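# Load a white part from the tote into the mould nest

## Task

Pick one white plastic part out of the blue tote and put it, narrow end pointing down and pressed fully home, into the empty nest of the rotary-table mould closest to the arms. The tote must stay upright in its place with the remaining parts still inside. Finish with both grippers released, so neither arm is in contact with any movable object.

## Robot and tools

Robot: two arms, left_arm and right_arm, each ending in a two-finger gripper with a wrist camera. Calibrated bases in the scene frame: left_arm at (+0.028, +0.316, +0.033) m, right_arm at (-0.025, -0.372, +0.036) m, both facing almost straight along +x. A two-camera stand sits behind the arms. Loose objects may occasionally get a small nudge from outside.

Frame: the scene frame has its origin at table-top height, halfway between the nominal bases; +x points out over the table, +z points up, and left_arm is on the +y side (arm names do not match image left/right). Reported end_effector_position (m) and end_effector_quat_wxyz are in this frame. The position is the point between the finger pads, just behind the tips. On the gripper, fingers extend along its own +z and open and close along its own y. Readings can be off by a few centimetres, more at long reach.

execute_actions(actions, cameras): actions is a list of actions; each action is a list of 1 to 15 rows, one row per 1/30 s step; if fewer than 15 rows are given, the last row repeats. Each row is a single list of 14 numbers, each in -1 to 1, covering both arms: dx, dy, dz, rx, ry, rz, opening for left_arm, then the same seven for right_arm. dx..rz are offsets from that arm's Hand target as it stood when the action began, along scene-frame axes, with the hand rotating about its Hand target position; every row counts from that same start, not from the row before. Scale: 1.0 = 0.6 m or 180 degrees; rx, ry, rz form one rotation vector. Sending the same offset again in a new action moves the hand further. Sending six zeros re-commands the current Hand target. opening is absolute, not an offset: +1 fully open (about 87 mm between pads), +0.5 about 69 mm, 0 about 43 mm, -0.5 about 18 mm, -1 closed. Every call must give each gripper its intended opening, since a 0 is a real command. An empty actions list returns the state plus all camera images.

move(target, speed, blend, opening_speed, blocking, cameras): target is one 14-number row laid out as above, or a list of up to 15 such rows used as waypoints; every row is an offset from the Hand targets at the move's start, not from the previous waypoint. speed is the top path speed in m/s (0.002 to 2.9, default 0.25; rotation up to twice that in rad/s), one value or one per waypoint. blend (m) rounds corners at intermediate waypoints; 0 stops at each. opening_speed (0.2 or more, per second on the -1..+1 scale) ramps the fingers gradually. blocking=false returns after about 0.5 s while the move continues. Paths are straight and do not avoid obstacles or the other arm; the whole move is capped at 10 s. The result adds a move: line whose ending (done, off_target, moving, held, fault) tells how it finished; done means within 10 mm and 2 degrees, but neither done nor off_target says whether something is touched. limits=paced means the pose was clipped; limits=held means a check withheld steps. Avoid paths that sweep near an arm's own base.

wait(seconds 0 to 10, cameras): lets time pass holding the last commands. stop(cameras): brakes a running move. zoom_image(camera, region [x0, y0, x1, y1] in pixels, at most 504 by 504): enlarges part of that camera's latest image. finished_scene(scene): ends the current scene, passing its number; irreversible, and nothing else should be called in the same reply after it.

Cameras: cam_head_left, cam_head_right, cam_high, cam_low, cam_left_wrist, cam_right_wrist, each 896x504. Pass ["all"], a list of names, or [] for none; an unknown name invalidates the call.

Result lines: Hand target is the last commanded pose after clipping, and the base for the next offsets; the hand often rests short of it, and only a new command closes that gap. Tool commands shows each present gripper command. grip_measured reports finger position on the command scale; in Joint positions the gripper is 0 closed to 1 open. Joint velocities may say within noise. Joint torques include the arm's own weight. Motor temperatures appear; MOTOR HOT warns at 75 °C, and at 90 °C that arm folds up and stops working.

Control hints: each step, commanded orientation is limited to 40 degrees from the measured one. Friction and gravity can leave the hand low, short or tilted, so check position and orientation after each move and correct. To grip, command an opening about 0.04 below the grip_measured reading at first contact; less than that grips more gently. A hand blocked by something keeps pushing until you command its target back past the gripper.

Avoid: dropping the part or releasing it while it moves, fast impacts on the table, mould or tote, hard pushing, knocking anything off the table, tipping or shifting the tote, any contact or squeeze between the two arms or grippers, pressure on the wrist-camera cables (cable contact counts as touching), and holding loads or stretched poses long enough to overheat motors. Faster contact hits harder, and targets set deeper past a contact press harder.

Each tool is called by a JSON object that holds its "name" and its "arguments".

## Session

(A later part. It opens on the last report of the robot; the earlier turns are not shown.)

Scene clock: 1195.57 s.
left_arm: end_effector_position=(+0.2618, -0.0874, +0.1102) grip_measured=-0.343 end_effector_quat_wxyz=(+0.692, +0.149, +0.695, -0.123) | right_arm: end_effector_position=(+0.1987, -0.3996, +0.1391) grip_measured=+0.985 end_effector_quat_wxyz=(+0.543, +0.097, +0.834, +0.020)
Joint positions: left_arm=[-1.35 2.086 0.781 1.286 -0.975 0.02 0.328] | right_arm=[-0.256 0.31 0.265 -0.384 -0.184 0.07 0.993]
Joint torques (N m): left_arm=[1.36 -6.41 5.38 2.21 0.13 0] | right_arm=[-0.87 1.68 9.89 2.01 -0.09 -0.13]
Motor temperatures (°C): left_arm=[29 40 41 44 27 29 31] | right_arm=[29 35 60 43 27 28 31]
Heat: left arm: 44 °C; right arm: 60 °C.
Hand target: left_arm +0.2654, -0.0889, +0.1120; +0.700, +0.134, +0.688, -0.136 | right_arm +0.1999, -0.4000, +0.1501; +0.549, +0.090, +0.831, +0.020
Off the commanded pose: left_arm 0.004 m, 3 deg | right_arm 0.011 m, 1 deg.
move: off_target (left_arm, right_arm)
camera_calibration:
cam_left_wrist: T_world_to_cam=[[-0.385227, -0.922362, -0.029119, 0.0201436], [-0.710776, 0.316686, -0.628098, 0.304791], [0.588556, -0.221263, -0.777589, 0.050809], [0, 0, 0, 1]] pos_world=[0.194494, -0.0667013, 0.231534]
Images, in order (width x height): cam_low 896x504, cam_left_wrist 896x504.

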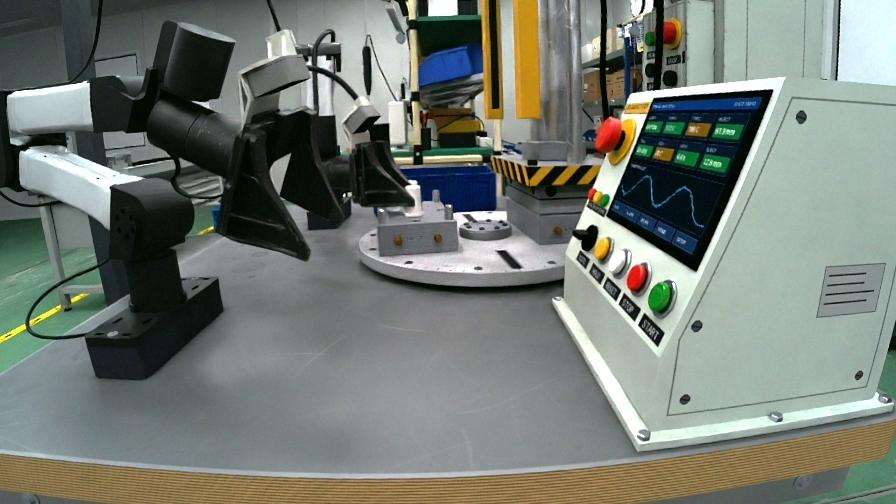

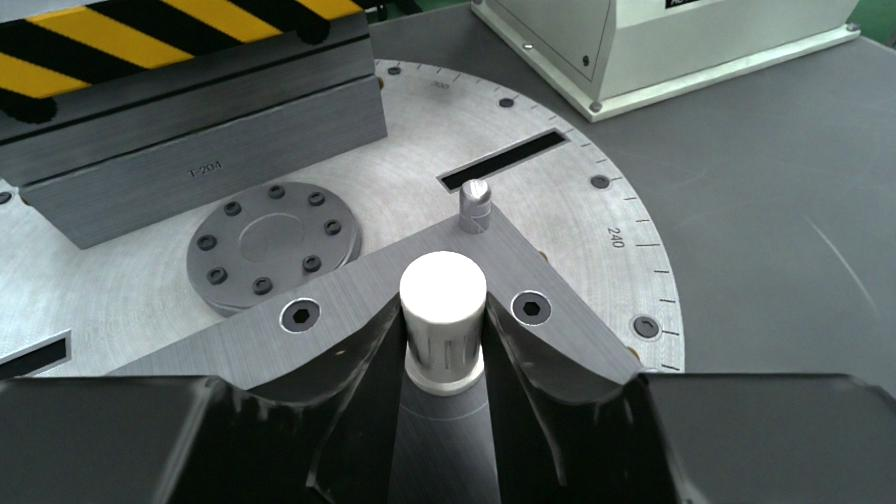

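{"name": "move", "arguments": {"target": [0, 0, -0.004, 0, 0, 0, -0.46, 0, 0, 0, 0, 0, 0, 1], "speed": 0.015, "cameras": ["cam_left_wrist","cam_low"]}}

{"name": "zoom_image", "arguments": {"camera": "cam_low", "region": [400, 170, 430, 220]}}

{"name": "zoom_image", "arguments": {"camera": "cam_left_wrist", "region": [400, 340, 500, 440]}}

Scene clock: 1203.27 s.
left_arm: end_effector_position=(+0.2619, -0.0877, +0.1094) grip_measured=-0.343 end_effector_quat_wxyz=(+0.693, +0.148, +0.694, -0.125) | right_arm: end_effector_position=(+0.1987, -0.3996, +0.1391) grip_measured=+0.985 end_effector_quat_wxyz=(+0.543, +0.097, +0.834, +0.020)
Joint positions: left_arm=[-1.35 2.094 0.781 1.3 -0.975 0.02 0.328] | right_arm=[-0.256 0.31 0.265 -0.384 -0.184 0.07 0.993]
Joint torques (N m): left_arm=[1.33 -6.2 5.31 2.17 0.14 0] | right_arm=[-0.9 1.66 9.88 2 -0.1 -0.11]
Motor temperatures (°C): left_arm=[29 39 41 45 27 29 31] | right_arm=[29 35 60 43 27 28 31]
Heat: left arm: 45 °C; right arm: 60 °C.
Hand target: left_arm +0.2654, -0.0888, +0.1096; +0.700, +0.134, +0.688, -0.136 | right_arm +0.1999, -0.4000, +0.1501; +0.549, +0.090, +0.831, +0.020
Off the commanded pose: left_arm 0.004 m, 2 deg | right_arm 0.011 m, 1 deg.
move: off_target (right_arm)
camera_calibration:
cam_left_wrist: T_world_to_cam=[[-0.38521, -0.922504, -0.0244765, 0.0193424], [-0.709883, 0.313164, -0.630867, 0.304154], [0.589643, -0.225641, -0.775504, 0.0491234], [0, 0, 0, 1]] pos_world=[0.1944, -0.0663226, 0.23045]
Images, in order (width x height): cam_low 896x504, cam_left_wrist 896x504.

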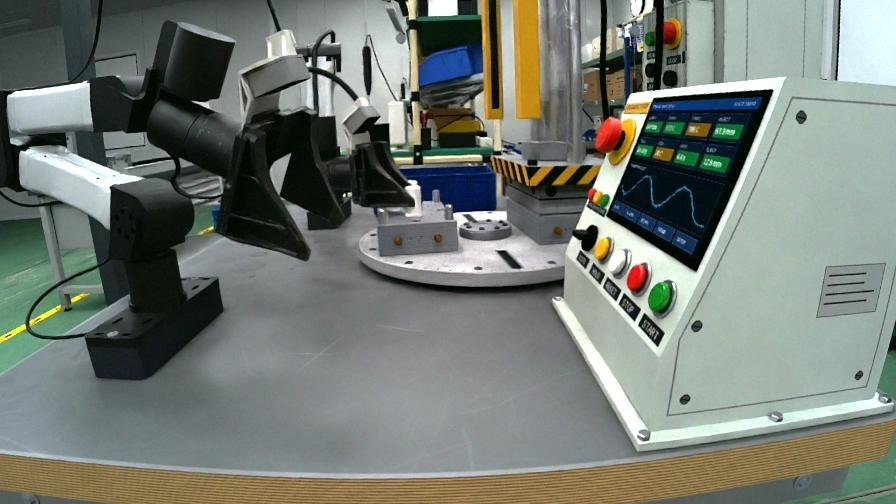

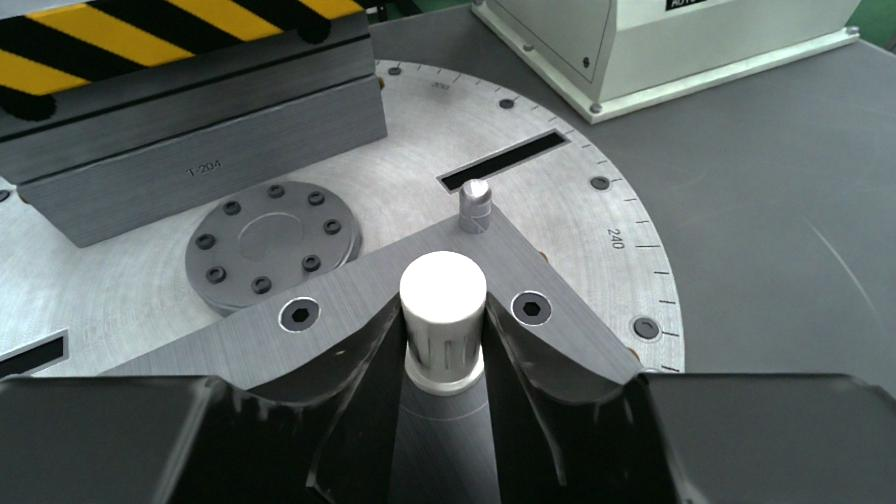

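Scaled by 10.080 from the camera's 896x504 image, which has a finer 1280x720 frame.

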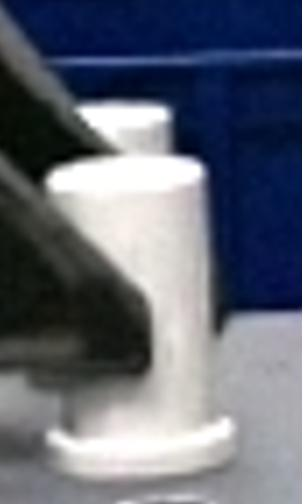

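Scaled by 5.040 from the camera's 896x504 image, which has a finer 1280x720 frame.

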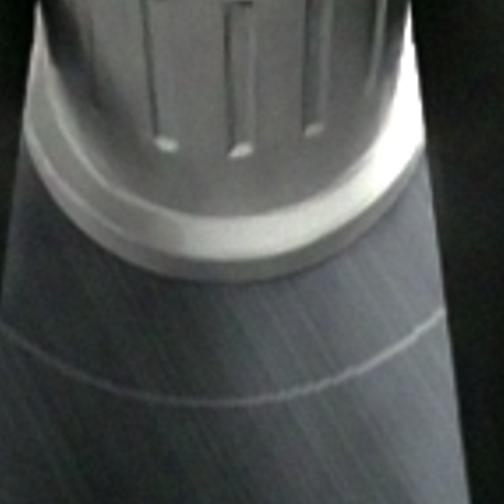

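{"name": "move", "arguments": {"target": [-0.004, 0.001, 0.0005, 0, 0, 0, 0.0, 0, 0, 0, 0, 0, 0, 1], "speed": 0.02, "opening_speed": 0.4, "cameras": ["cam_left_wrist","cam_low"]}}

{"name": "zoom_image", "arguments": {"camera": "cam_low", "region": [400, 170, 430, 220]}}

Scene clock: 1217.63 s.
left_arm: end_effector_position=(+0.2619, -0.0877, +0.1094) grip_measured=+0.000 end_effector_quat_wxyz=(+0.693, +0.148, +0.694, -0.125) | right_arm: end_effector_position=(+0.1987, -0.3996, +0.1391) grip_measured=+0.985 end_effector_quat_wxyz=(+0.543, +0.097, +0.834, +0.020)
Joint positions: left_arm=[-1.35 2.094 0.781 1.3 -0.975 0.02 0.5] | right_arm=[-0.256 0.31 0.265 -0.384 -0.184 0.07 0.993]
Joint torques (N m): left_arm=[0.81 -6.49 4.85 2.2 0.07 0.01] | right_arm=[-0.88 1.69 9.95 1.97 -0.1 -0.09]
Motor temperatures (°C): left_arm=[29 39 41 44 27 29 31] | right_arm=[29 35 60 43 27 28 31]
Heat: left arm: 44 °C; right arm: 60 °C.
Hand target: left_arm +0.2630, -0.0882, +0.1099; +0.700, +0.134, +0.688, -0.136 | right_arm +0.1999, -0.4000, +0.1501; +0.549, +0.090, +0.831, +0.020
Off the commanded pose: left_arm 0.001 m, 2 deg | right_arm 0.011 m, 1 deg.
move: off_target (right_arm)
camera_calibration:
cam_left_wrist: T_world_to_cam=[[-0.38521, -0.922504, -0.0244765, 0.0193424], [-0.709883, 0.313164, -0.630867, 0.304154], [0.589643, -0.225641, -0.775504, 0.0491234], [0, 0, 0, 1]] pos_world=[0.1944, -0.0663226, 0.23045]
Images, in order (width x height): cam_low 896x504, cam_left_wrist 896x504.

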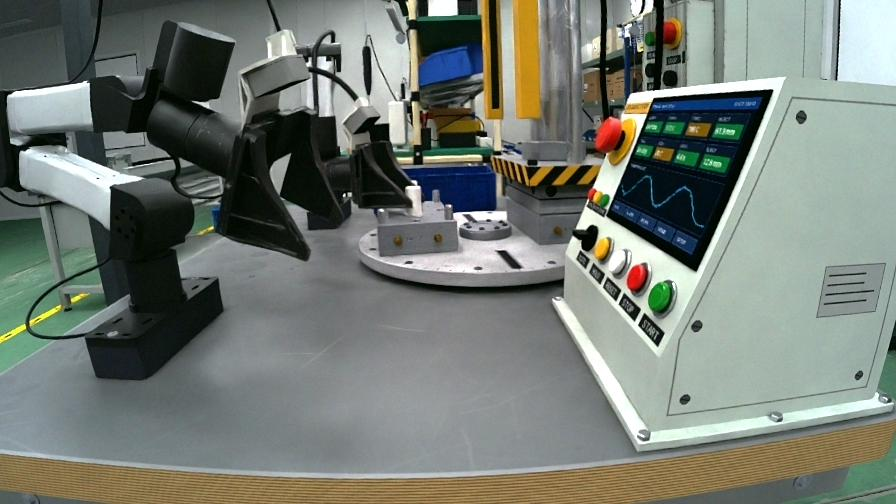

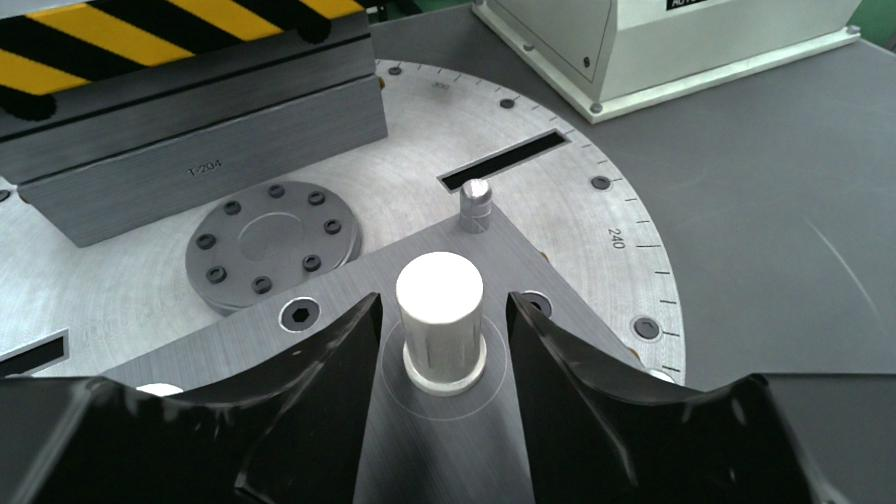

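Scaled by 10.080 from the camera's 896x504 image, which has a finer 1280x720 frame.

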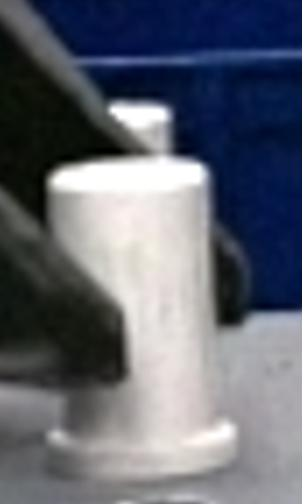

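{"name": "move", "arguments": {"target": [[-0.154, 0.063, 0.01, 0, 0, 0, 0.0, 0, 0, 0, 0, 0, 0, 1], [-0.16, 0.2, 0.25, 0, 0, 0, 0.0, 0, 0, 0, 0, 0, 0, 1]], "speed": [0.06, 0.15], "blend": [0.02, 0], "cameras": ["all"]}}

{"name": "zoom_image", "arguments": {"camera": "cam_low", "region": [395, 150, 445, 230]}}

Scene clock: 1228.03 s.
left_arm: end_effector_position=(+0.1683, +0.0342, +0.2468) grip_measured=+0.000 end_effector_quat_wxyz=(+0.700, +0.153, +0.687, -0.117) | right_arm: end_effector_position=(+0.1987, -0.3996, +0.1391) grip_measured=+0.985 end_effector_quat_wxyz=(+0.543, +0.097, +0.834, +0.020)
Joint positions: left_arm=[-1.664 1.164 0.5 0.692 -1.292 0.081 0.5] | right_arm=[-0.256 0.31 0.265 -0.384 -0.184 0.07 0.993]
Joint torques (N m): left_arm=[0.39 -4.21 10.25 1.3 0.08 -0.14] | right_arm=[-0.88 1.58 9.8 2.02 -0.08 -0.13]
Motor temperatures (°C): left_arm=[29 39 41 44 27 29 30] | right_arm=[29 35 60 43 27 28 31]
Heat: left arm: 44 °C; right arm: 60 °C.
Hand target: left_arm +0.1670, +0.0318, +0.2599; +0.700, +0.134, +0.688, -0.136 | right_arm +0.1999, -0.4000, +0.1501; +0.549, +0.090, +0.831, +0.020
Off the commanded pose: left_arm 0.013 m, 3 deg | right_arm 0.011 m, 1 deg.
move: off_target (left_arm, right_arm)
camera_calibration:
cam_left_wrist: T_world_to_cam=[[-0.381139, -0.923286, -0.0477125, 0.10406], [-0.696577, 0.320719, -0.64181, 0.286375], [0.607876, -0.211383, -0.765378, 0.232372], [0, 0, 0, 1]] pos_world=[0.0978902, 0.0533507, 0.366616]
cam_right_wrist: T_world_to_cam=[[-0.14959, -0.98049, -0.127525, -0.348407], [-0.940311, 0.180947, -0.288223, 0.324602], [0.305675, 0.0767974, -0.949034, 0.247284], [0, 0, 0, 1]] pos_world=[0.17752, -0.419336, 0.283808]

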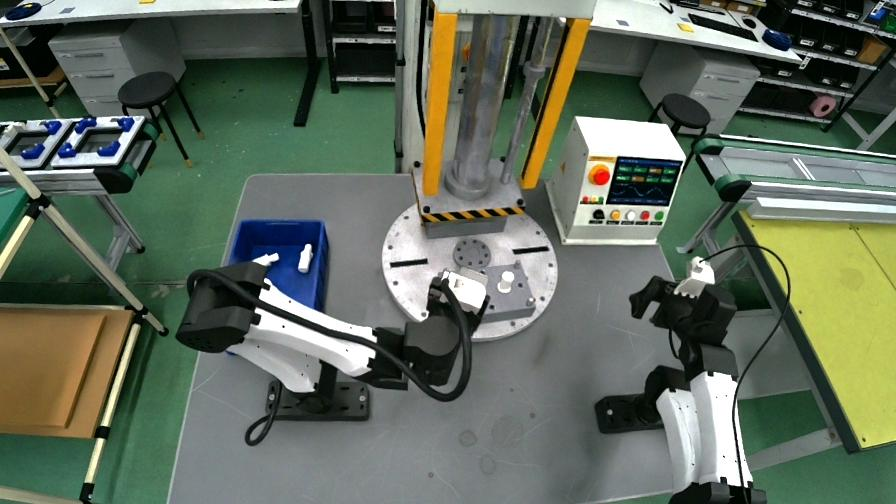

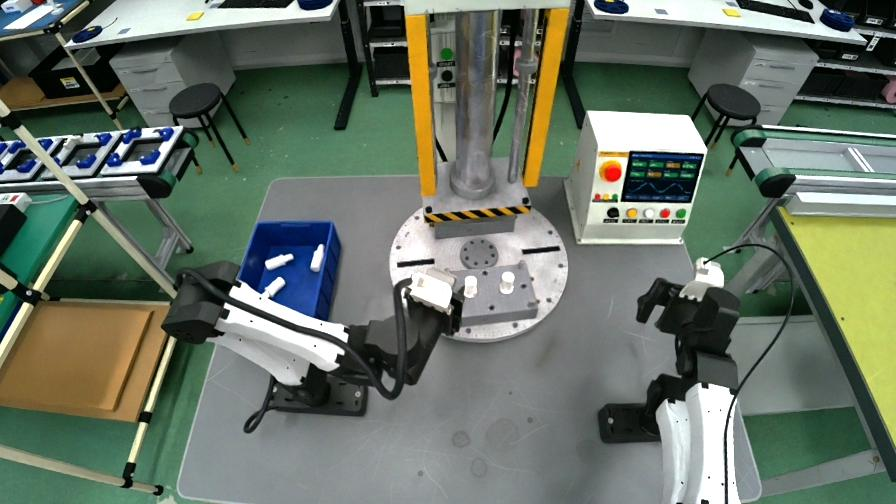

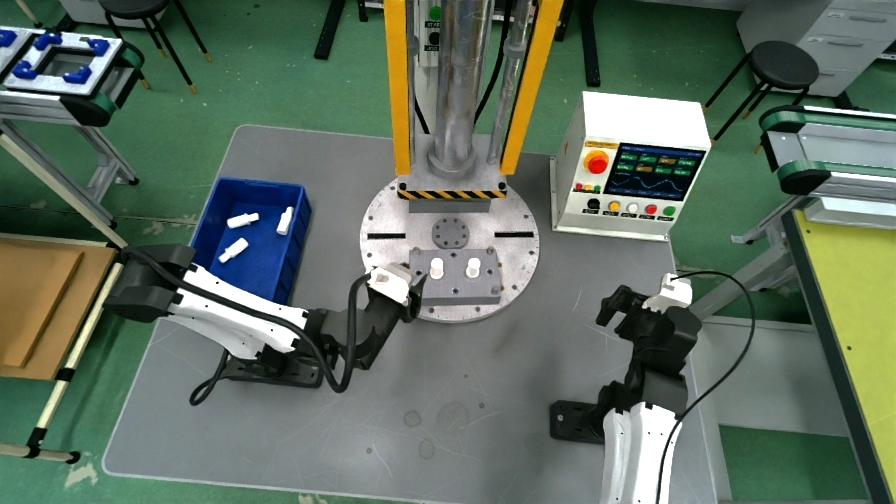

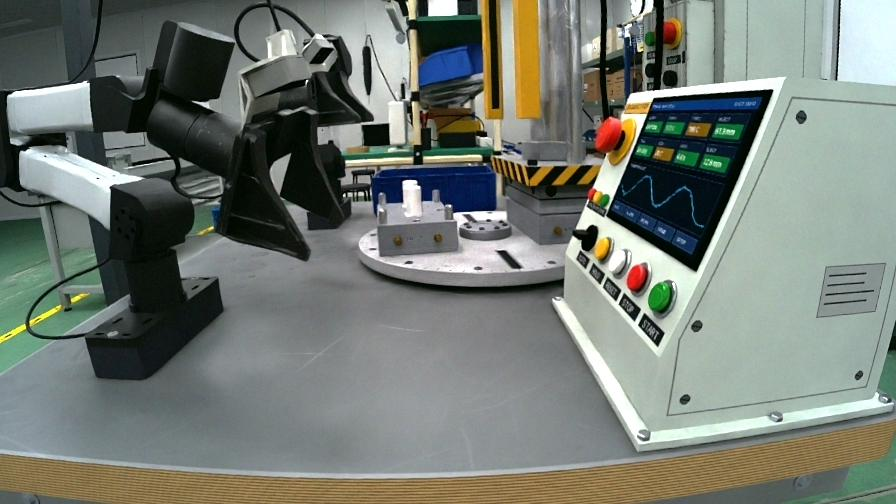

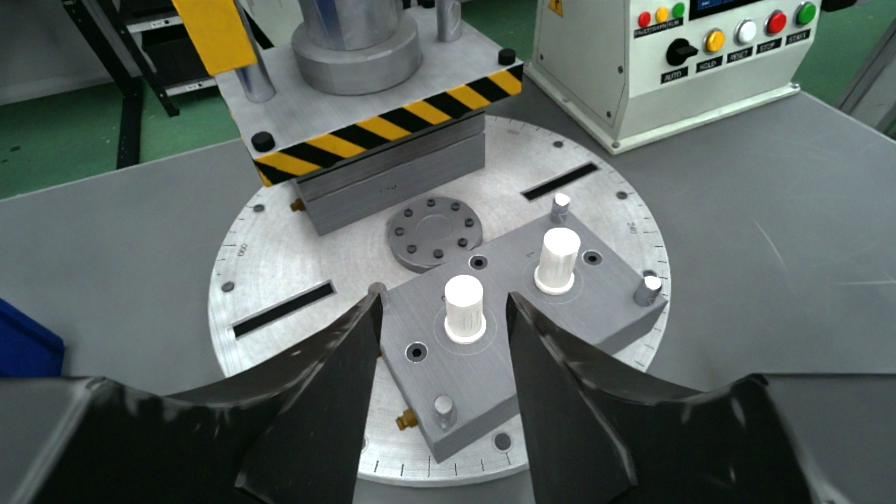

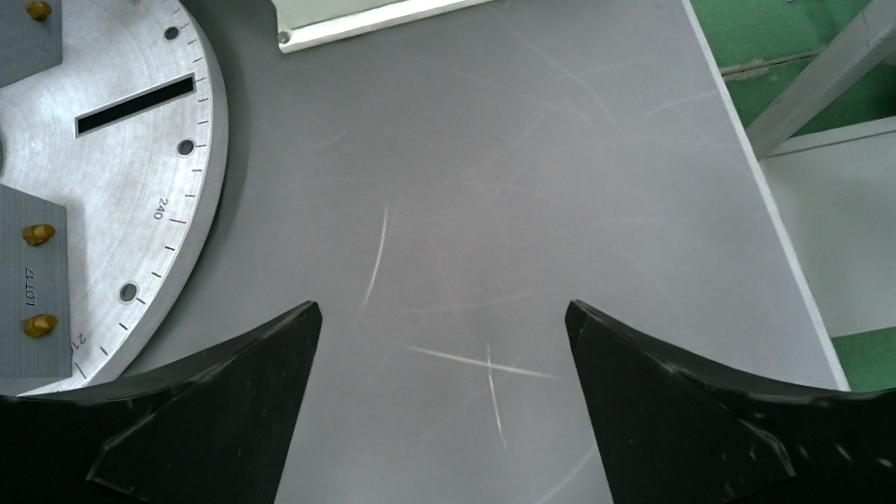

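Scaled by 6.300 from the camera's 896x504 image, which has a finer 1280x720 frame.

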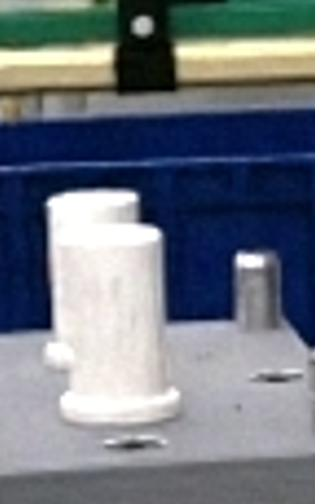

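{"name": "finished_scene", "arguments": {"scene": 1}}

The scene is finished: the task was done.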